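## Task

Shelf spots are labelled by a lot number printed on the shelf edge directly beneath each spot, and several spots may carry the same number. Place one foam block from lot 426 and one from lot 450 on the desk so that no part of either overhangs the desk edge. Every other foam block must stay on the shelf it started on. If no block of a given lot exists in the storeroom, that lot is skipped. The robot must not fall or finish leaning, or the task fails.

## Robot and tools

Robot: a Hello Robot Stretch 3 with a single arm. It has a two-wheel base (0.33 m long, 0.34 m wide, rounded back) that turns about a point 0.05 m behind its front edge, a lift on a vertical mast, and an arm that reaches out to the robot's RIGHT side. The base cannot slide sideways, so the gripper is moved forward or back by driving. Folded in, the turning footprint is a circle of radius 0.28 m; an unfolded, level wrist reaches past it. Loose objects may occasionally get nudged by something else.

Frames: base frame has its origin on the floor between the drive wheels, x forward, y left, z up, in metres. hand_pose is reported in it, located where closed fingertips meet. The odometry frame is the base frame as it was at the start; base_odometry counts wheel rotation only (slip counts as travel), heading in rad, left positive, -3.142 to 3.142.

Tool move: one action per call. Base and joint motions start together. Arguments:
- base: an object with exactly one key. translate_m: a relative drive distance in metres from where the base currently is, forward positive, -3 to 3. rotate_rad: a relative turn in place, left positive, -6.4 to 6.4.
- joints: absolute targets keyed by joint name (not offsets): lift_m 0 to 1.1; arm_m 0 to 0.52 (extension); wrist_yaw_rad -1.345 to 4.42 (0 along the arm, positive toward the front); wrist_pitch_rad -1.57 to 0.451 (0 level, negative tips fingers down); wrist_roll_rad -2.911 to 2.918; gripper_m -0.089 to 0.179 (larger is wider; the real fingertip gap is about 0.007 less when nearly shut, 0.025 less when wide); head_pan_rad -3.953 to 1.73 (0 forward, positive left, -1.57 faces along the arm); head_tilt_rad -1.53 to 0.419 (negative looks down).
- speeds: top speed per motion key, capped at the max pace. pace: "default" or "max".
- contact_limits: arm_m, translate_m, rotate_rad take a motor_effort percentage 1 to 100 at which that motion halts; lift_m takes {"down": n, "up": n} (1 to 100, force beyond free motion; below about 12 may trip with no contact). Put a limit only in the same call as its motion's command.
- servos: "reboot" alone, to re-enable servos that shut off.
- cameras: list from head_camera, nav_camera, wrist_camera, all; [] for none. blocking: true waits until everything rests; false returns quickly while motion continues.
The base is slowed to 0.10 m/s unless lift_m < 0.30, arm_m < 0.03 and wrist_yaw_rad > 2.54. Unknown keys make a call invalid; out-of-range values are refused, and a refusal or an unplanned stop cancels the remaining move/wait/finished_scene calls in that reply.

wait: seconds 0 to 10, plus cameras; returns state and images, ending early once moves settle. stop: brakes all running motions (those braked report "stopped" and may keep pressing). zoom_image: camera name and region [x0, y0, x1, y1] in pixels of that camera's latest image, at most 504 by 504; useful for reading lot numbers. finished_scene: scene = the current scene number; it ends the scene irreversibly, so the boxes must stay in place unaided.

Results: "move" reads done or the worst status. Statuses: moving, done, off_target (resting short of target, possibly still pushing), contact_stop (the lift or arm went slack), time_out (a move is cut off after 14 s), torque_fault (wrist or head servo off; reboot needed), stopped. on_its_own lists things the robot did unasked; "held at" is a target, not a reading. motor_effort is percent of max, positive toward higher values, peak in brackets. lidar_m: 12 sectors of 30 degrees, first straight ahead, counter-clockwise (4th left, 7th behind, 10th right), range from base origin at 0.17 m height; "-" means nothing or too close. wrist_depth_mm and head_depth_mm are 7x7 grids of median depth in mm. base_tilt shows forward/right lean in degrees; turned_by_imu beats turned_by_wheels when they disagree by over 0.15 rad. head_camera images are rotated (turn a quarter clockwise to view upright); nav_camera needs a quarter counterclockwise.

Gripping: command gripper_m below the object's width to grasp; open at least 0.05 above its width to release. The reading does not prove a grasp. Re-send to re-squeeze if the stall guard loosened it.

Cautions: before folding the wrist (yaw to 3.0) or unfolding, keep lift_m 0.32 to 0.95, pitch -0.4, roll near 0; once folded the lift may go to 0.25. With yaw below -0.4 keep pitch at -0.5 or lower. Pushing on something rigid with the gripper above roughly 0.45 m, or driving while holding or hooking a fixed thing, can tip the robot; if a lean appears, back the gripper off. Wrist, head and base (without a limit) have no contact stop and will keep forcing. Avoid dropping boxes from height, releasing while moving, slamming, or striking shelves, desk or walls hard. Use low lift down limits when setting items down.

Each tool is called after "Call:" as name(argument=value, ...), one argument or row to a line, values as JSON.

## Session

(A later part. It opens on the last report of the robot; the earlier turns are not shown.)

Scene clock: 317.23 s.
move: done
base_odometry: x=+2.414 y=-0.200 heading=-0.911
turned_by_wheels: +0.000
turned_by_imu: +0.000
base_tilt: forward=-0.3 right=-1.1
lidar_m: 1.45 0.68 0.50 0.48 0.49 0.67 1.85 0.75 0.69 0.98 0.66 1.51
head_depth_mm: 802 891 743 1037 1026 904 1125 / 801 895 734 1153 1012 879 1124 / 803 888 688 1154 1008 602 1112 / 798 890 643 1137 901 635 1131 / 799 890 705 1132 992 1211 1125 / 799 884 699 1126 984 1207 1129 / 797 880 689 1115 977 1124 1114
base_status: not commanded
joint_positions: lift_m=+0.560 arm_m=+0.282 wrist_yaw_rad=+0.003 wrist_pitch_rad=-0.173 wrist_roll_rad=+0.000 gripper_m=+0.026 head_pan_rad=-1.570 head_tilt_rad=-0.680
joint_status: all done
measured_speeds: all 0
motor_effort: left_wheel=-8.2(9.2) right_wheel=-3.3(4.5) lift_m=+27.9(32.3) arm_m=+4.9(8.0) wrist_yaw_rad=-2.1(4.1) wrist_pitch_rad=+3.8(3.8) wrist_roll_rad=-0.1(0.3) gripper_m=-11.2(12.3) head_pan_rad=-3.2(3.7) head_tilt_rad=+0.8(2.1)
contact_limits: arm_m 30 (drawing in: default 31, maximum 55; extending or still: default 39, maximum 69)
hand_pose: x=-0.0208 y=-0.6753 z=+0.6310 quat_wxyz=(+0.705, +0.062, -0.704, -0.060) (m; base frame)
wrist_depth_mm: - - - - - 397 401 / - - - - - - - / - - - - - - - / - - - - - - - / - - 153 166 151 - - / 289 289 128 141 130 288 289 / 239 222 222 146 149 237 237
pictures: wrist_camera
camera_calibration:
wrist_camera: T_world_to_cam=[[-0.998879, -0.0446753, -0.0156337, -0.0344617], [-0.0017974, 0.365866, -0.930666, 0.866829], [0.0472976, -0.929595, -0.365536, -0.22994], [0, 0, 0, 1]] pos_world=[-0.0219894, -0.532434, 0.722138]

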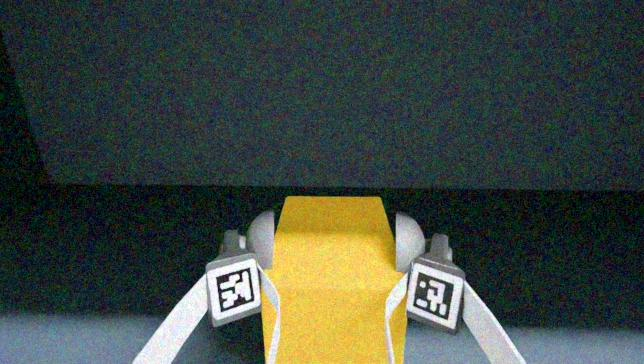

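Call:
move(
  joints={"arm_m": 0.0},
  speeds={"arm_m": 0.35},
  cameras=[],
)

Call:
move(
  base={"translate_m": 1.13},
  joints={"lift_m": 0.8, "head_pan_rad": 0.0, "head_tilt_rad": -0.3},
  cameras=[],
)

Call:
move(
  base={"rotate_rad": -1.6},
  cameras=["nav_camera"],
)

Call:
move(
  base={"translate_m": 1.35},
  joints={"head_pan_rad": -0.8},
  cameras=["nav_camera"],
)

Scene clock: 353.03 s.
move: done
base_odometry: x=+2.414 y=-0.200 heading=-0.911
turned_by_wheels: +0.000
turned_by_imu: +0.000
base_tilt: forward=-0.2 right=-1.2
lidar_m: 1.45 0.68 0.50 0.48 0.49 0.68 1.85 0.75 0.69 0.98 0.66 1.51
head_depth_mm: 802 890 745 1041 1021 903 1128 / 805 889 735 1154 1016 899 1146 / 801 892 685 1147 1007 892 1138 / 801 893 645 1141 1000 714 658 / 798 890 707 1140 989 1202 1128 / 801 889 699 1129 989 1206 1119 / 799 885 689 1118 980 1126 1116
base_status: not commanded
joint_positions: lift_m=+0.560 arm_m=+0.001 wrist_yaw_rad=+0.003 wrist_pitch_rad=-0.173 wrist_roll_rad=+0.000 gripper_m=+0.026 head_pan_rad=-1.570 head_tilt_rad=-0.680
joint_status: all done
measured_speeds: all 0
motor_effort: left_wheel=-8.6(9.3) right_wheel=-2.9(4.5) lift_m=+29.2(29.9) arm_m=-12.4(14.0) wrist_yaw_rad=-2.3(4.2) wrist_pitch_rad=+3.8(3.9) wrist_roll_rad=+0.1(0.3) gripper_m=-11.9(12.3) head_pan_rad=-2.9(3.6) head_tilt_rad=+2.9(3.3)
hand_pose: x=-0.0208 y=-0.3938 z=+0.6309 quat_wxyz=(+0.705, +0.062, -0.704, -0.060) (m; base frame)
wrist_depth_mm: - - - - - - 635 / - - - - - - - / - - - - - - - / - - - - - - - / - - 153 165 150 - - / - - 128 140 130 326 324 / - - - 146 143 - -
pictures: none
No camera images: "cameras" was empty.

Scene clock: 365.47 s.
move: done
base_odometry: x=+3.107 y=-1.092 heading=-0.911
turned_by_wheels: +0.000
turned_by_imu: -0.001
base_tilt: forward=-0.3 right=-1.2
lidar_m: 0.33 0.34 0.47 0.48 0.50 0.68 1.86 0.86 0.97 1.31 0.47 0.35
head_depth_mm: - - 283 294 310 328 349 / - - 283 293 310 327 348 / - - 282 292 308 326 347 / - - 281 292 308 325 346 / - - 283 291 307 325 344 / - - 282 290 306 324 344 / - - - 290 306 323 342
base_status: done
joint_positions: lift_m=+0.800 arm_m=+0.001 wrist_yaw_rad=+0.003 wrist_pitch_rad=-0.173 wrist_roll_rad=+0.000 gripper_m=+0.026 head_pan_rad=+0.000 head_tilt_rad=-0.300
joint_status: all done
measured_speeds: all 0
motor_effort: left_wheel=+4.3(9.7) right_wheel=+5.6(13.8) lift_m=+24.7(34.2) arm_m=-2.1(12.7) wrist_yaw_rad=-3.4(4.7) wrist_pitch_rad=+3.7(3.9) wrist_roll_rad=+0.0(0.3) gripper_m=-11.5(12.2) head_pan_rad=-3.0(5.4) head_tilt_rad=-2.9(6.9)
hand_pose: x=-0.0208 y=-0.3938 z=+0.8709 quat_wxyz=(+0.705, +0.062, -0.704, -0.060) (m; base frame)
wrist_depth_mm: - - - - - - - / - - - - - - - / - - - - - - - / - - - - - - - / - - 156 167 165 - - / - - 128 141 130 - - / - - 131 146 147 - -
pictures: none
No camera images: "cameras" was empty.

Scene clock: 369.10 s.
move: done
base_odometry: x=+3.107 y=-1.092 heading=-2.510
turned_by_wheels: -1.600
turned_by_imu: -1.574
base_tilt: forward=-0.4 right=-1.3
lidar_m: 1.38 0.48 0.35 0.33 0.34 0.47 0.48 0.50 0.68 1.77 0.86 0.95
head_depth_mm: 2883 2985 3138 3255 2908 2050 1566 / 2842 2995 3111 3298 2957 2044 1544 / 2838 2968 3130 3230 2928 2023 1530 / 2836 2926 3074 3297 2915 2000 1543 / 2773 2922 3075 3213 2826 1996 1525 / 1631 1656 1700 1752 1808 1790 1513 / 1050 1062 1073 1095 1114 1138 1164
base_status: done
joint_positions: lift_m=+0.800 arm_m=+0.001 wrist_yaw_rad=+0.003 wrist_pitch_rad=-0.173 wrist_roll_rad=+0.000 gripper_m=+0.026 head_pan_rad=+0.000 head_tilt_rad=-0.300
joint_status: not commanded
measured_speeds: all 0
motor_effort: left_wheel=+8.0(11.6) right_wheel=-9.8(13.6) lift_m=+25.6(26.1) arm_m=-7.1(7.3) wrist_yaw_rad=-1.8(4.1) wrist_pitch_rad=+3.7(3.9) wrist_roll_rad=+0.1(0.3) gripper_m=-11.4(12.2) head_pan_rad=-2.9(3.5) head_tilt_rad=-3.0(4.6)
hand_pose: x=-0.0209 y=-0.3938 z=+0.8709 quat_wxyz=(+0.705, +0.062, -0.704, -0.060) (m; base frame)
wrist_depth_mm: - - - - - - 546 / - - - - - - 547 / - - - - - - - / - - - - - - 543 / - - 160 166 165 - 543 / - - 128 140 130 - 548 / - - - 146 147 - 545
pictures: nav_camera (sideways)
camera_calibration:
nav_camera: T_world_to_cam=[[0.270292, 0.0170563, 0.962627, -1.21159], [0.0143335, -0.999804, 0.0136904, 0.0322188], [0.962672, 0.0100975, -0.270483, 0.299387], [0, 0, 0, 1]] pos_world=[0.0388091, 0.0498547, 1.24685]

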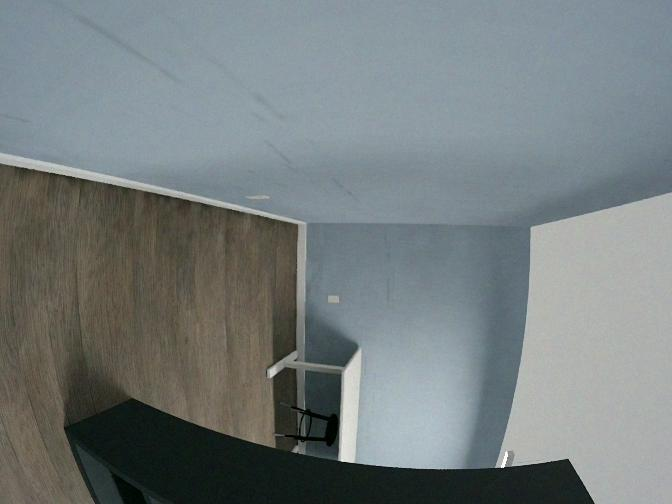

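Scene clock: 383.70 s.
move: time_out
base_odometry: x=+2.018 y=-1.889 heading=-2.510
turned_by_wheels: +0.000
turned_by_imu: +0.000
base_tilt: forward=-0.3 right=-1.2
lidar_m: 1.48 0.51 0.37 0.36 0.37 0.50 1.31 0.96 0.76 1.31 2.68 1.79
head_depth_mm: 3027 - - - 2973 2049 1559 / 3053 3305 3530 3774 2924 2030 1555 / 2712 2901 3099 2724 2739 2023 1540 / 2457 2583 2757 2375 2571 2003 1539 / 2206 2303 2427 2325 2545 1974 1532 / 2013 2098 2200 2190 1906 1919 1523 / 1847 1903 1986 2030 2154 1958 1511
base_status: translate_m time_out (by the wheels' count: +1.3493 of +1.3500)
joint_positions: lift_m=+0.800 arm_m=+0.001 wrist_yaw_rad=+0.002 wrist_pitch_rad=-0.173 wrist_roll_rad=+0.000 gripper_m=+0.026 head_pan_rad=-0.800 head_tilt_rad=-0.300
joint_status: all done
measured_speeds: all 0
motor_effort: left_wheel=-0.2(11.7) right_wheel=+0.3(10.2) lift_m=+28.2(28.2) arm_m=-4.0(13.0) wrist_yaw_rad=-4.2(4.5) wrist_pitch_rad=+3.7(3.9) wrist_roll_rad=-0.2(0.4) gripper_m=-11.5(12.3) head_pan_rad=+3.4(6.2) head_tilt_rad=-1.7(3.8)
hand_pose: x=-0.0209 y=-0.3938 z=+0.8709 quat_wxyz=(+0.705, +0.062, -0.704, -0.060) (m; base frame)
wrist_depth_mm: - - - - - - 402 / - - - - - - 402 / - - - - - - - / - - - - - - - / - - 160 166 158 - - / - - 128 140 130 - - / - - - 146 145 - -
pictures: nav_camera (sideways)
camera_calibration:
nav_camera: T_world_to_cam=[[0.200549, -0.182, 0.96263, -1.21116], [-0.707245, -0.706836, 0.0137048, 0.036663], [0.677927, -0.683563, -0.270474, 0.301152], [0, 0, 0, 1]] pos_world=[0.0646668, 0.0113402, 1.24685]

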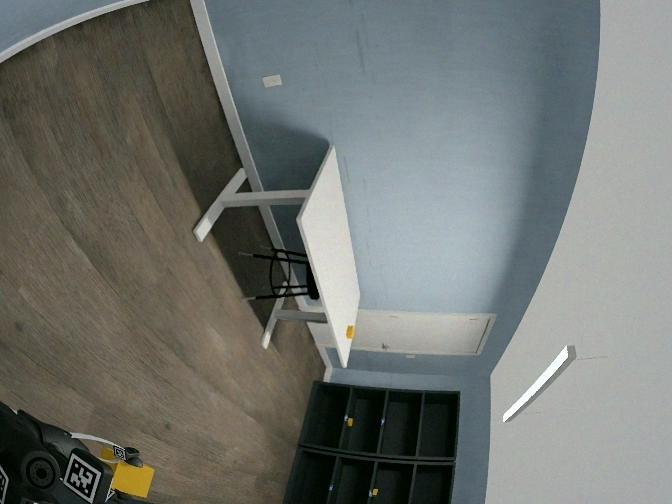

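Call:
move(
  base={"rotate_rad": 1.98},
  joints={"head_pan_rad": -1.57, "head_tilt_rad": -0.75},
  cameras=[],
)

Call:
move(
  base={"translate_m": -1.33},
  cameras=[],
)

Call:
move(
  base={"rotate_rad": -0.385},
  cameras=["head_camera"],
)

Scene clock: 402.67 s.
move: done
base_odometry: x=+2.018 y=-1.889 heading=-0.531
turned_by_wheels: +1.980
turned_by_imu: +1.948
base_tilt: forward=-0.2 right=-1.1
lidar_m: 0.36 0.44 0.90 1.83 0.76 0.89 2.15 1.80 1.93 0.60 0.39 0.36
head_depth_mm: 1557 1729 1916 2036 1629 1382 - / 1546 1774 1999 2037 1611 1379 - / 1073 1296 1652 1904 1563 1249 - / 797 919 1081 1320 534 344 357 / 638 710 802 927 1064 1243 1139 / 529 578 640 714 810 936 1072 / 453 489 530 580 644 720 804
base_status: done
joint_positions: lift_m=+0.800 arm_m=+0.001 wrist_yaw_rad=+0.002 wrist_pitch_rad=-0.173 wrist_roll_rad=+0.000 gripper_m=+0.026 head_pan_rad=-1.570 head_tilt_rad=-0.750
joint_status: all done
measured_speeds: all 0
motor_effort: left_wheel=-9.3(13.0) right_wheel=+9.0(12.1) lift_m=+28.8(29.3) arm_m=-12.3(12.3) wrist_yaw_rad=-3.3(4.3) wrist_pitch_rad=+3.8(3.8) wrist_roll_rad=+0.1(0.3) gripper_m=-11.8(12.1) head_pan_rad=+3.5(5.4) head_tilt_rad=+2.2(7.4)
hand_pose: x=-0.0209 y=-0.3938 z=+0.8709 quat_wxyz=(+0.705, +0.062, -0.704, -0.060) (m; base frame)
wrist_depth_mm: 253 - - - - - - / 258 - - - - - - / 263 - - - - - - / 266 - - - - - - / 270 - 153 166 165 - - / 272 - 128 140 130 - - / 269 - - 146 147 - -
pictures: none
No camera images: "cameras" was empty.

Scene clock: 417.10 s.
move: time_out
base_odometry: x=+0.871 y=-1.216 heading=-0.531
turned_by_wheels: +0.000
turned_by_imu: -0.001
base_tilt: forward=-0.4 right=-1.2
lidar_m: 1.59 0.92 0.84 0.84 1.04 2.11 2.41 0.93 1.00 1.01 1.73 1.58
head_depth_mm: 1160 1284 1209 905 1541 1359 - / 1206 1340 1194 898 1615 1381 - / 1249 1387 1184 920 1480 1254 - / 1300 1465 1616 950 533 344 1085 / 1351 1514 1737 1888 1579 1329 1143 / 1404 1593 1840 1963 1586 1321 1134 / 1459 1666 1962 1919 1566 1308 1137
base_status: translate_m time_out (by the wheels' count: -1.3300 of -1.3300)
joint_positions: lift_m=+0.800 arm_m=+0.001 wrist_yaw_rad=+0.002 wrist_pitch_rad=-0.173 wrist_roll_rad=+0.000 gripper_m=+0.026 head_pan_rad=-1.570 head_tilt_rad=-0.750
joint_status: not commanded
measured_speeds: all 0
motor_effort: left_wheel=-0.9(12.8) right_wheel=-0.9(11.5) lift_m=+28.7(30.1) arm_m=-5.8(13.1) wrist_yaw_rad=-1.7(4.6) wrist_pitch_rad=+3.8(3.9) wrist_roll_rad=+0.2(0.4) gripper_m=-11.8(12.4) head_pan_rad=+3.4(4.2) head_tilt_rad=+2.8(3.7)
hand_pose: x=-0.0209 y=-0.3938 z=+0.8709 quat_wxyz=(+0.705, +0.062, -0.704, -0.060) (m; base frame)
wrist_depth_mm: - - - - - - - / - - - - - - - / - - - - - - - / - - - - - - - / - - 160 165 150 - - / - - 128 140 130 - - / - - - 146 147 - -
pictures: none
No camera images: "cameras" was empty.

not run: a stop that you did not command came earlier in this reply.

Call:
move(
  base={"rotate_rad": -0.385},
  cameras=["head_camera"],
)

Call:
move(
  joints={"arm_m": 0.4},
  speeds={"arm_m": 0.3},
  cameras=["head_camera"],
)

Scene clock: 424.73 s.
move: done
base_odometry: x=+0.871 y=-1.216 heading=-0.915
turned_by_wheels: -0.385
turned_by_imu: -0.379
base_tilt: forward=-0.3 right=-1.3
lidar_m: 1.58 1.64 0.87 0.84 0.87 1.18 2.69 1.41 0.93 1.00 1.50 1.64
head_depth_mm: 1205 1362 1210 906 1546 1363 - / 1213 1359 1199 931 1573 1379 - / 1201 1362 1180 923 1528 1255 - / 1201 1355 1169 915 533 344 1080 / 1199 1356 1155 908 1502 1326 1146 / 1207 1356 1147 901 1540 1314 1139 / 1204 1367 1492 894 1560 1317 1133
base_status: done
joint_positions: lift_m=+0.800 arm_m=+0.001 wrist_yaw_rad=+0.002 wrist_pitch_rad=-0.173 wrist_roll_rad=+0.000 gripper_m=+0.026 head_pan_rad=-1.570 head_tilt_rad=-0.750
joint_status: not commanded
measured_speeds: all 0
motor_effort: left_wheel=+7.7(11.7) right_wheel=-10.3(14.3) lift_m=+28.5(29.4) arm_m=-4.7(5.2) wrist_yaw_rad=-2.2(3.9) wrist_pitch_rad=+3.6(3.8) wrist_roll_rad=-0.1(0.3) gripper_m=-11.4(12.0) head_pan_rad=+3.0(4.0) head_tilt_rad=+2.1(3.2)
hand_pose: x=-0.0209 y=-0.3938 z=+0.8709 quat_wxyz=(+0.705, +0.062, -0.704, -0.060) (m; base frame)
wrist_depth_mm: - - - - - - - / - - - - - - - / - - - - - - - / - - - - - - - / - - 153 166 150 - - / - - 128 141 130 - - / - - - 146 147 - -
pictures: head_camera (sideways)
camera_calibration:
head_camera: T_world_to_cam=[[-0.0468577, 0.641547, -0.765651, 1.0117], [0.997489, -0.0107023, -0.0700137, 0.0846319], [-0.0531113, -0.767009, -0.639435, 0.788026], [0, 0, 0, 1]] pos_world=[0.00483989, -0.0437284, 1.28443]

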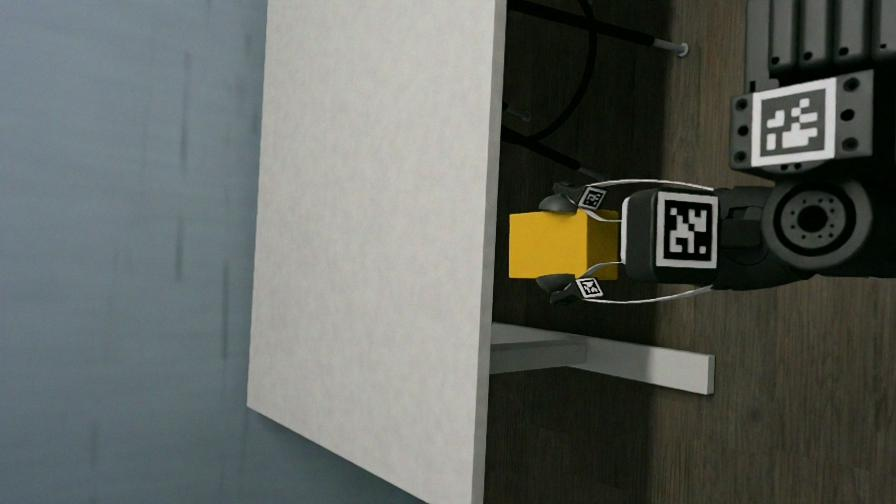

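Scene clock: 428.40 s.
move: done
base_odometry: x=+0.871 y=-1.216 heading=-0.915
turned_by_wheels: +0.000
turned_by_imu: +0.000
base_tilt: forward=-0.3 right=-1.3
lidar_m: 1.58 1.64 0.87 0.84 0.87 1.18 2.69 1.41 0.93 1.00 1.50 1.65
head_depth_mm: 1200 1363 1211 908 1223 297 - / 1207 1353 1201 431 363 327 1159 / 1205 1354 569 830 1607 1338 1155 / 1200 1362 828 847 1602 1328 1149 / 1204 1348 1159 906 1544 1325 1140 / 1206 1346 1143 901 1540 1307 1133 / 1201 1354 1491 893 1566 1310 1133
base_status: not commanded
joint_positions: lift_m=+0.800 arm_m=+0.400 wrist_yaw_rad=+0.002 wrist_pitch_rad=-0.173 wrist_roll_rad=+0.000 gripper_m=+0.026 head_pan_rad=-1.570 head_tilt_rad=-0.750
joint_status: all done
measured_speeds: all 0
motor_effort: left_wheel=+6.9(8.1) right_wheel=-10.4(11.2) lift_m=+28.1(29.4) arm_m=+12.2(14.8) wrist_yaw_rad=-2.9(4.0) wrist_pitch_rad=+3.7(3.9) wrist_roll_rad=+0.2(0.3) gripper_m=-11.5(12.1) head_pan_rad=+2.9(4.1) head_tilt_rad=+1.9(3.4)
hand_pose: x=-0.0209 y=-0.7933 z=+0.8709 quat_wxyz=(+0.705, +0.062, -0.704, -0.060) (m; base frame)
wrist_depth_mm: - - - - - - - / - - - - - - - / - - - - - - - / - - - - - - - / - - 153 165 150 - - / - - 128 140 130 - - / - - - 146 143 - -
pictures: head_camera (sideways)
camera_calibration:
head_camera: T_world_to_cam=[[-0.0468577, 0.641547, -0.765651, 1.0117], [0.997489, -0.0107023, -0.0700137, 0.0846319], [-0.0531113, -0.767009, -0.639435, 0.788026], [0, 0, 0, 1]] pos_world=[0.00483989, -0.0437284, 1.28443]

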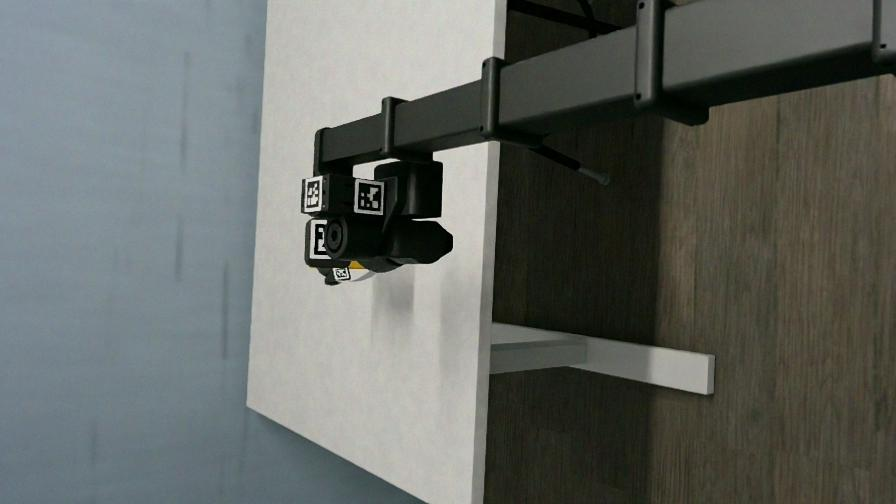

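Call:
move(
  joints={"lift_m": 0.712},
  cameras=[],
)

Call:
move(
  joints={"lift_m": 0.687},
  speeds={"lift_m": 0.03},
  contact_limits={"lift_m": {"down": 13}},
  cameras=["wrist_camera"],
)

Call:
move(
  joints={"lift_m": 0.693},
  cameras=[],
)

Call:
move(
  joints={"gripper_m": 0.17},
  cameras=[],
)

Call:
move(
  joints={"arm_m": 0.12},
  speeds={"arm_m": 0.3},
  cameras=["head_camera","wrist_camera"],
)

Scene clock: 442.27 s.
move: done
base_odometry: x=+0.871 y=-1.216 heading=-0.915
turned_by_wheels: +0.000
turned_by_imu: +0.000
base_tilt: forward=-0.1 right=-1.0
lidar_m: 1.58 1.64 0.87 0.84 0.87 1.18 2.69 1.40 0.93 1.00 1.50 1.65
head_depth_mm: 1206 1353 1213 905 1576 1361 343 / 1211 1356 1198 899 466 377 336 / 1212 1351 1182 613 1562 1342 1156 / 1207 1352 1168 657 1588 1341 1143 / 1202 1357 1158 911 1541 1329 1136 / 1207 1357 1149 900 1542 1312 1134 / 1195 1350 1478 896 1571 1313 1136
base_status: not commanded
joint_positions: lift_m=+0.712 arm_m=+0.400 wrist_yaw_rad=+0.002 wrist_pitch_rad=-0.173 wrist_roll_rad=+0.000 gripper_m=+0.026 head_pan_rad=-1.570 head_tilt_rad=-0.750
joint_status: all done
measured_speeds: all 0
motor_effort: left_wheel=+7.4(7.8) right_wheel=-10.3(11.4) lift_m=+23.9(29.4) arm_m=+12.5(12.9) wrist_yaw_rad=-4.0(4.0) wrist_pitch_rad=+3.8(3.9) wrist_roll_rad=+0.1(0.3) gripper_m=-11.6(12.3) head_pan_rad=+2.9(3.6) head_tilt_rad=+1.8(2.9)
hand_pose: x=-0.0209 y=-0.7933 z=+0.7829 quat_wxyz=(+0.705, +0.062, -0.704, -0.060) (m; base frame)
wrist_depth_mm: - - - - - - - / - - - - - - - / - - - - - - - / - - - - - - - / - - 153 166 151 - - / - - 128 140 130 - - / - - - 146 143 - -
pictures: none
No camera images: "cameras" was empty.

Scene clock: 443.53 s.
move: done
base_odometry: x=+0.871 y=-1.216 heading=-0.915
turned_by_wheels: +0.000
turned_by_imu: +0.000
base_tilt: forward=-0.3 right=-1.3
lidar_m: 1.58 1.64 0.87 0.84 0.87 1.18 2.69 1.40 0.93 1.00 1.50 1.65
head_depth_mm: 1206 1360 1213 909 1551 1356 1151 / 1202 1366 1200 927 1495 402 351 / 1207 1357 1183 630 1479 1311 1151 / 1200 1355 1170 700 1559 1334 1157 / 1207 1362 1164 906 1541 1327 1138 / 1205 1352 1145 902 1531 1319 1134 / 1204 1360 1494 894 1569 1312 1131
base_status: not commanded
joint_positions: lift_m=+0.687 arm_m=+0.400 wrist_yaw_rad=+0.002 wrist_pitch_rad=-0.152 wrist_roll_rad=+0.000 gripper_m=+0.026 head_pan_rad=-1.570 head_tilt_rad=-0.750
joint_status: all done
measured_speeds: all 0
motor_effort: left_wheel=+6.9(7.7) right_wheel=-10.4(11.2) lift_m=+21.0(26.9) arm_m=+11.9(12.8) wrist_yaw_rad=-2.8(3.8) wrist_pitch_rad=+0.0(3.8) wrist_roll_rad=+0.2(0.3) gripper_m=-11.8(12.1) head_pan_rad=+2.6(3.9) head_tilt_rad=+1.3(2.5)
contact_limits: lift_m down 13 (down: maximum 72; up: maximum 65)
hand_pose: x=-0.0209 y=-0.7946 z=+0.7630 quat_wxyz=(+0.705, +0.055, -0.705, -0.053) (m; base frame)
wrist_depth_mm: - - - - - - - / - - - - - - - / - - - - - - - / - - - - - - - / - - 153 165 150 - - / - - 128 140 129 - - / - - - 145 142 - -
pictures: wrist_camera
camera_calibration:
wrist_camera: T_world_to_cam=[[-0.998889, -0.0447586, -0.0147501, -0.0384985], [-0.00169888, 0.346986, -0.937869, 1.0238], [0.0470958, -0.936802, -0.346676, -0.312708], [0, 0, 0, 1]] pos_world=[-0.0219892, -0.649914, 0.851217]

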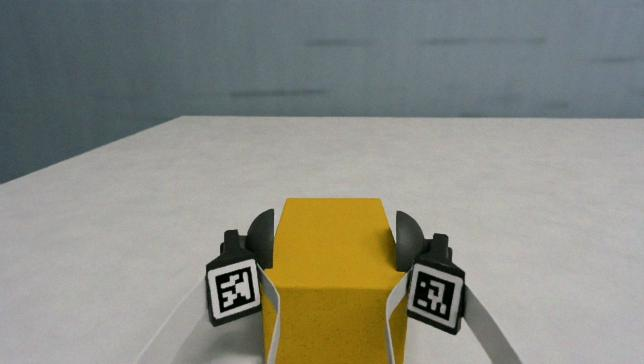

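Scene clock: 444.17 s.
move: done
base_odometry: x=+0.871 y=-1.216 heading=-0.915
turned_by_wheels: +0.000
turned_by_imu: +0.000
base_tilt: forward=-0.4 right=-1.2
lidar_m: 1.58 1.64 0.87 0.84 0.87 1.18 2.70 1.40 0.93 1.00 1.50 1.65
head_depth_mm: 1207 1357 1211 908 1582 1353 1147 / 1219 1363 1198 929 1298 397 346 / 1204 1353 1184 627 1526 1318 1154 / 1205 1358 1168 689 1593 1337 1137 / 1203 1355 1158 906 1539 1326 1141 / 1207 1352 1149 902 1532 1314 1136 / 1203 1363 1487 896 1566 1314 1134
base_status: not commanded
joint_positions: lift_m=+0.693 arm_m=+0.400 wrist_yaw_rad=+0.002 wrist_pitch_rad=-0.165 wrist_roll_rad=+0.000 gripper_m=+0.026 head_pan_rad=-1.570 head_tilt_rad=-0.750
joint_status: all done
measured_speeds: all 0
motor_effort: left_wheel=+6.6(7.4) right_wheel=-10.3(11.0) lift_m=+28.8(29.8) arm_m=+12.0(13.2) wrist_yaw_rad=-2.6(3.3) wrist_pitch_rad=+2.3(2.5) wrist_roll_rad=+0.2(0.3) gripper_m=-11.6(12.0) head_pan_rad=+3.3(3.4) head_tilt_rad=+1.7(2.0)
hand_pose: x=-0.0209 y=-0.7937 z=+0.7657 quat_wxyz=(+0.705, +0.060, -0.704, -0.058) (m; base frame)
wrist_depth_mm: - - - - - - - / - - - - - - - / - - - - - - - / - - - - - - - / - - 153 166 150 - - / - - 128 140 130 - - / - - - 146 143 - -
pictures: none
No camera images: "cameras" was empty.

Scene clock: 446.17 s.
move: done
base_odometry: x=+0.871 y=-1.216 heading=-0.915
turned_by_wheels: +0.000
turned_by_imu: +0.000
base_tilt: forward=-0.3 right=-1.2
lidar_m: 1.58 1.64 0.87 0.84 0.87 1.18 2.69 1.40 0.93 1.00 1.50 1.65
head_depth_mm: 1208 1359 1210 905 1586 1360 1148 / 1211 1367 1193 926 1303 397 346 / 1209 1357 1183 626 1515 1319 1151 / 1210 1347 1175 688 1598 1338 1147 / 1200 1358 1158 877 1543 1331 1140 / 1202 1350 1149 900 1543 1318 1136 / 1200 1359 1482 894 1570 1319 1137
base_status: not commanded
joint_positions: lift_m=+0.693 arm_m=+0.400 wrist_yaw_rad=+0.002 wrist_pitch_rad=-0.166 wrist_roll_rad=+0.000 gripper_m=+0.170 head_pan_rad=-1.570 head_tilt_rad=-0.750
joint_status: all done
measured_speeds: all 0
motor_effort: left_wheel=+6.7(7.4) right_wheel=-10.1(10.7) lift_m=+28.7(29.8) arm_m=+11.7(13.1) wrist_yaw_rad=-3.1(4.2) wrist_pitch_rad=+2.5(2.5) wrist_roll_rad=+0.1(0.3) gripper_m=+1.0(83.3) head_pan_rad=+2.8(3.8) head_tilt_rad=+1.4(2.1)
hand_pose: x=-0.0209 y=-0.7937 z=+0.7657 quat_wxyz=(+0.705, +0.060, -0.704, -0.058) (m; base frame)
wrist_depth_mm: - - - - - - - / - - - - - - - / - - - - - - - / - - - - - - - / - 143 - 168 - - - / - 125 - 140 145 - - / - - - 145 146 - 106
pictures: none
No camera images: "cameras" was empty.

Scene clock: 449.27 s.
move: done
base_odometry: x=+0.871 y=-1.216 heading=-0.915
turned_by_wheels: +0.000
turned_by_imu: +0.000
base_tilt: forward=-0.4 right=-1.2
lidar_m: 1.58 1.64 0.87 0.84 0.87 1.18 2.69 1.41 0.93 1.00 1.50 1.65
head_depth_mm: 1210 1355 1212 906 1587 1352 1140 / 1205 1361 1201 932 1577 402 346 / 1206 1356 1191 921 1559 412 1089 / 1206 1360 1172 886 1553 438 1123 / 1203 1357 1162 906 1506 1325 1140 / 1209 1356 1147 902 1534 1314 1135 / 1207 1353 1492 895 1564 1308 1136
base_status: not commanded
joint_positions: lift_m=+0.693 arm_m=+0.120 wrist_yaw_rad=+0.002 wrist_pitch_rad=-0.166 wrist_roll_rad=+0.000 gripper_m=+0.170 head_pan_rad=-1.570 head_tilt_rad=-0.750
joint_status: all done
measured_speeds: all 0
motor_effort: left_wheel=+7.0(7.4) right_wheel=-10.0(10.7) lift_m=+27.4(29.3) arm_m=-11.9(14.0) wrist_yaw_rad=-2.6(3.7) wrist_pitch_rad=+2.5(2.5) wrist_roll_rad=+0.0(0.3) gripper_m=+0.6(1.1) head_pan_rad=+3.0(3.7) head_tilt_rad=+1.0(2.0)
hand_pose: x=-0.0209 y=-0.5137 z=+0.7657 quat_wxyz=(+0.705, +0.060, -0.704, -0.058) (m; base frame)
wrist_depth_mm: - - - - - - - / - - - - - - - / - - - - - - - / - - - - - - - / - 147 - - - - - / 123 141 - - - 134 - / 116 - - - - - 106
pictures: head_camera (sideways), wrist_camera
camera_calibration:
head_camera: T_world_to_cam=[[-0.0468577, 0.641547, -0.765651, 1.0117], [0.997489, -0.0107023, -0.0700137, 0.0846319], [-0.0531113, -0.767009, -0.639435, 0.788026], [0, 0, 0, 1]] pos_world=[0.00483989, -0.0437284, 1.28443]
wrist_camera: T_world_to_cam=[[-0.998889, -0.0445645, -0.0153369, -0.025338], [-0.00170051, 0.359285, -0.933226, 0.931663], [0.0470991, -0.932163, -0.358962, -0.0368656], [0, 0, 0, 1]] pos_world=[-0.0219892, -0.370227, 0.855831]

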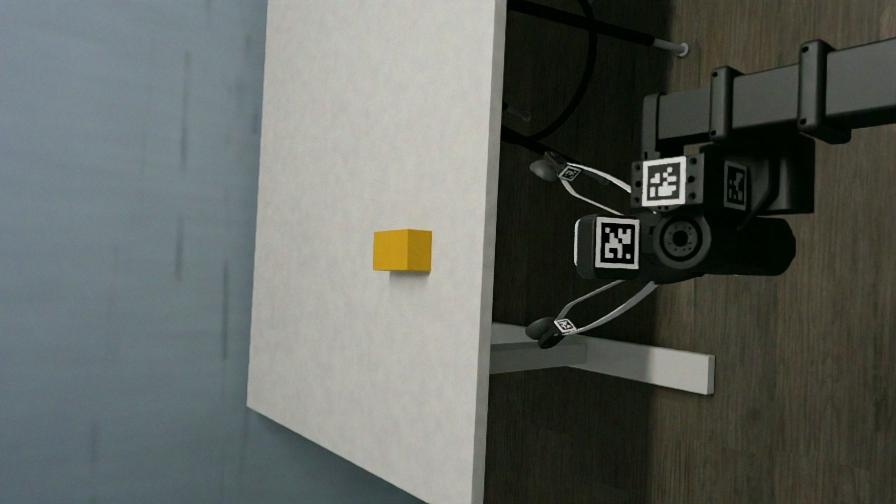

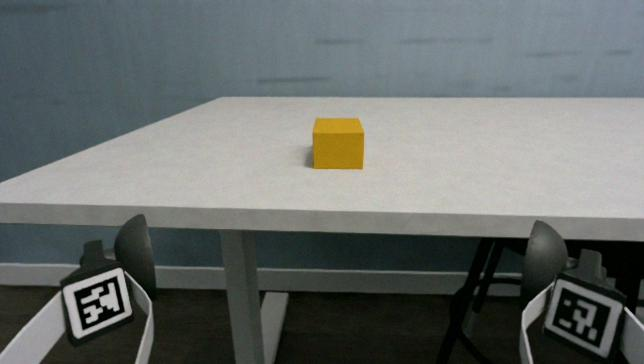

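Call:
finished_scene(
  scene=3,
)

The scene is finished: the task was done.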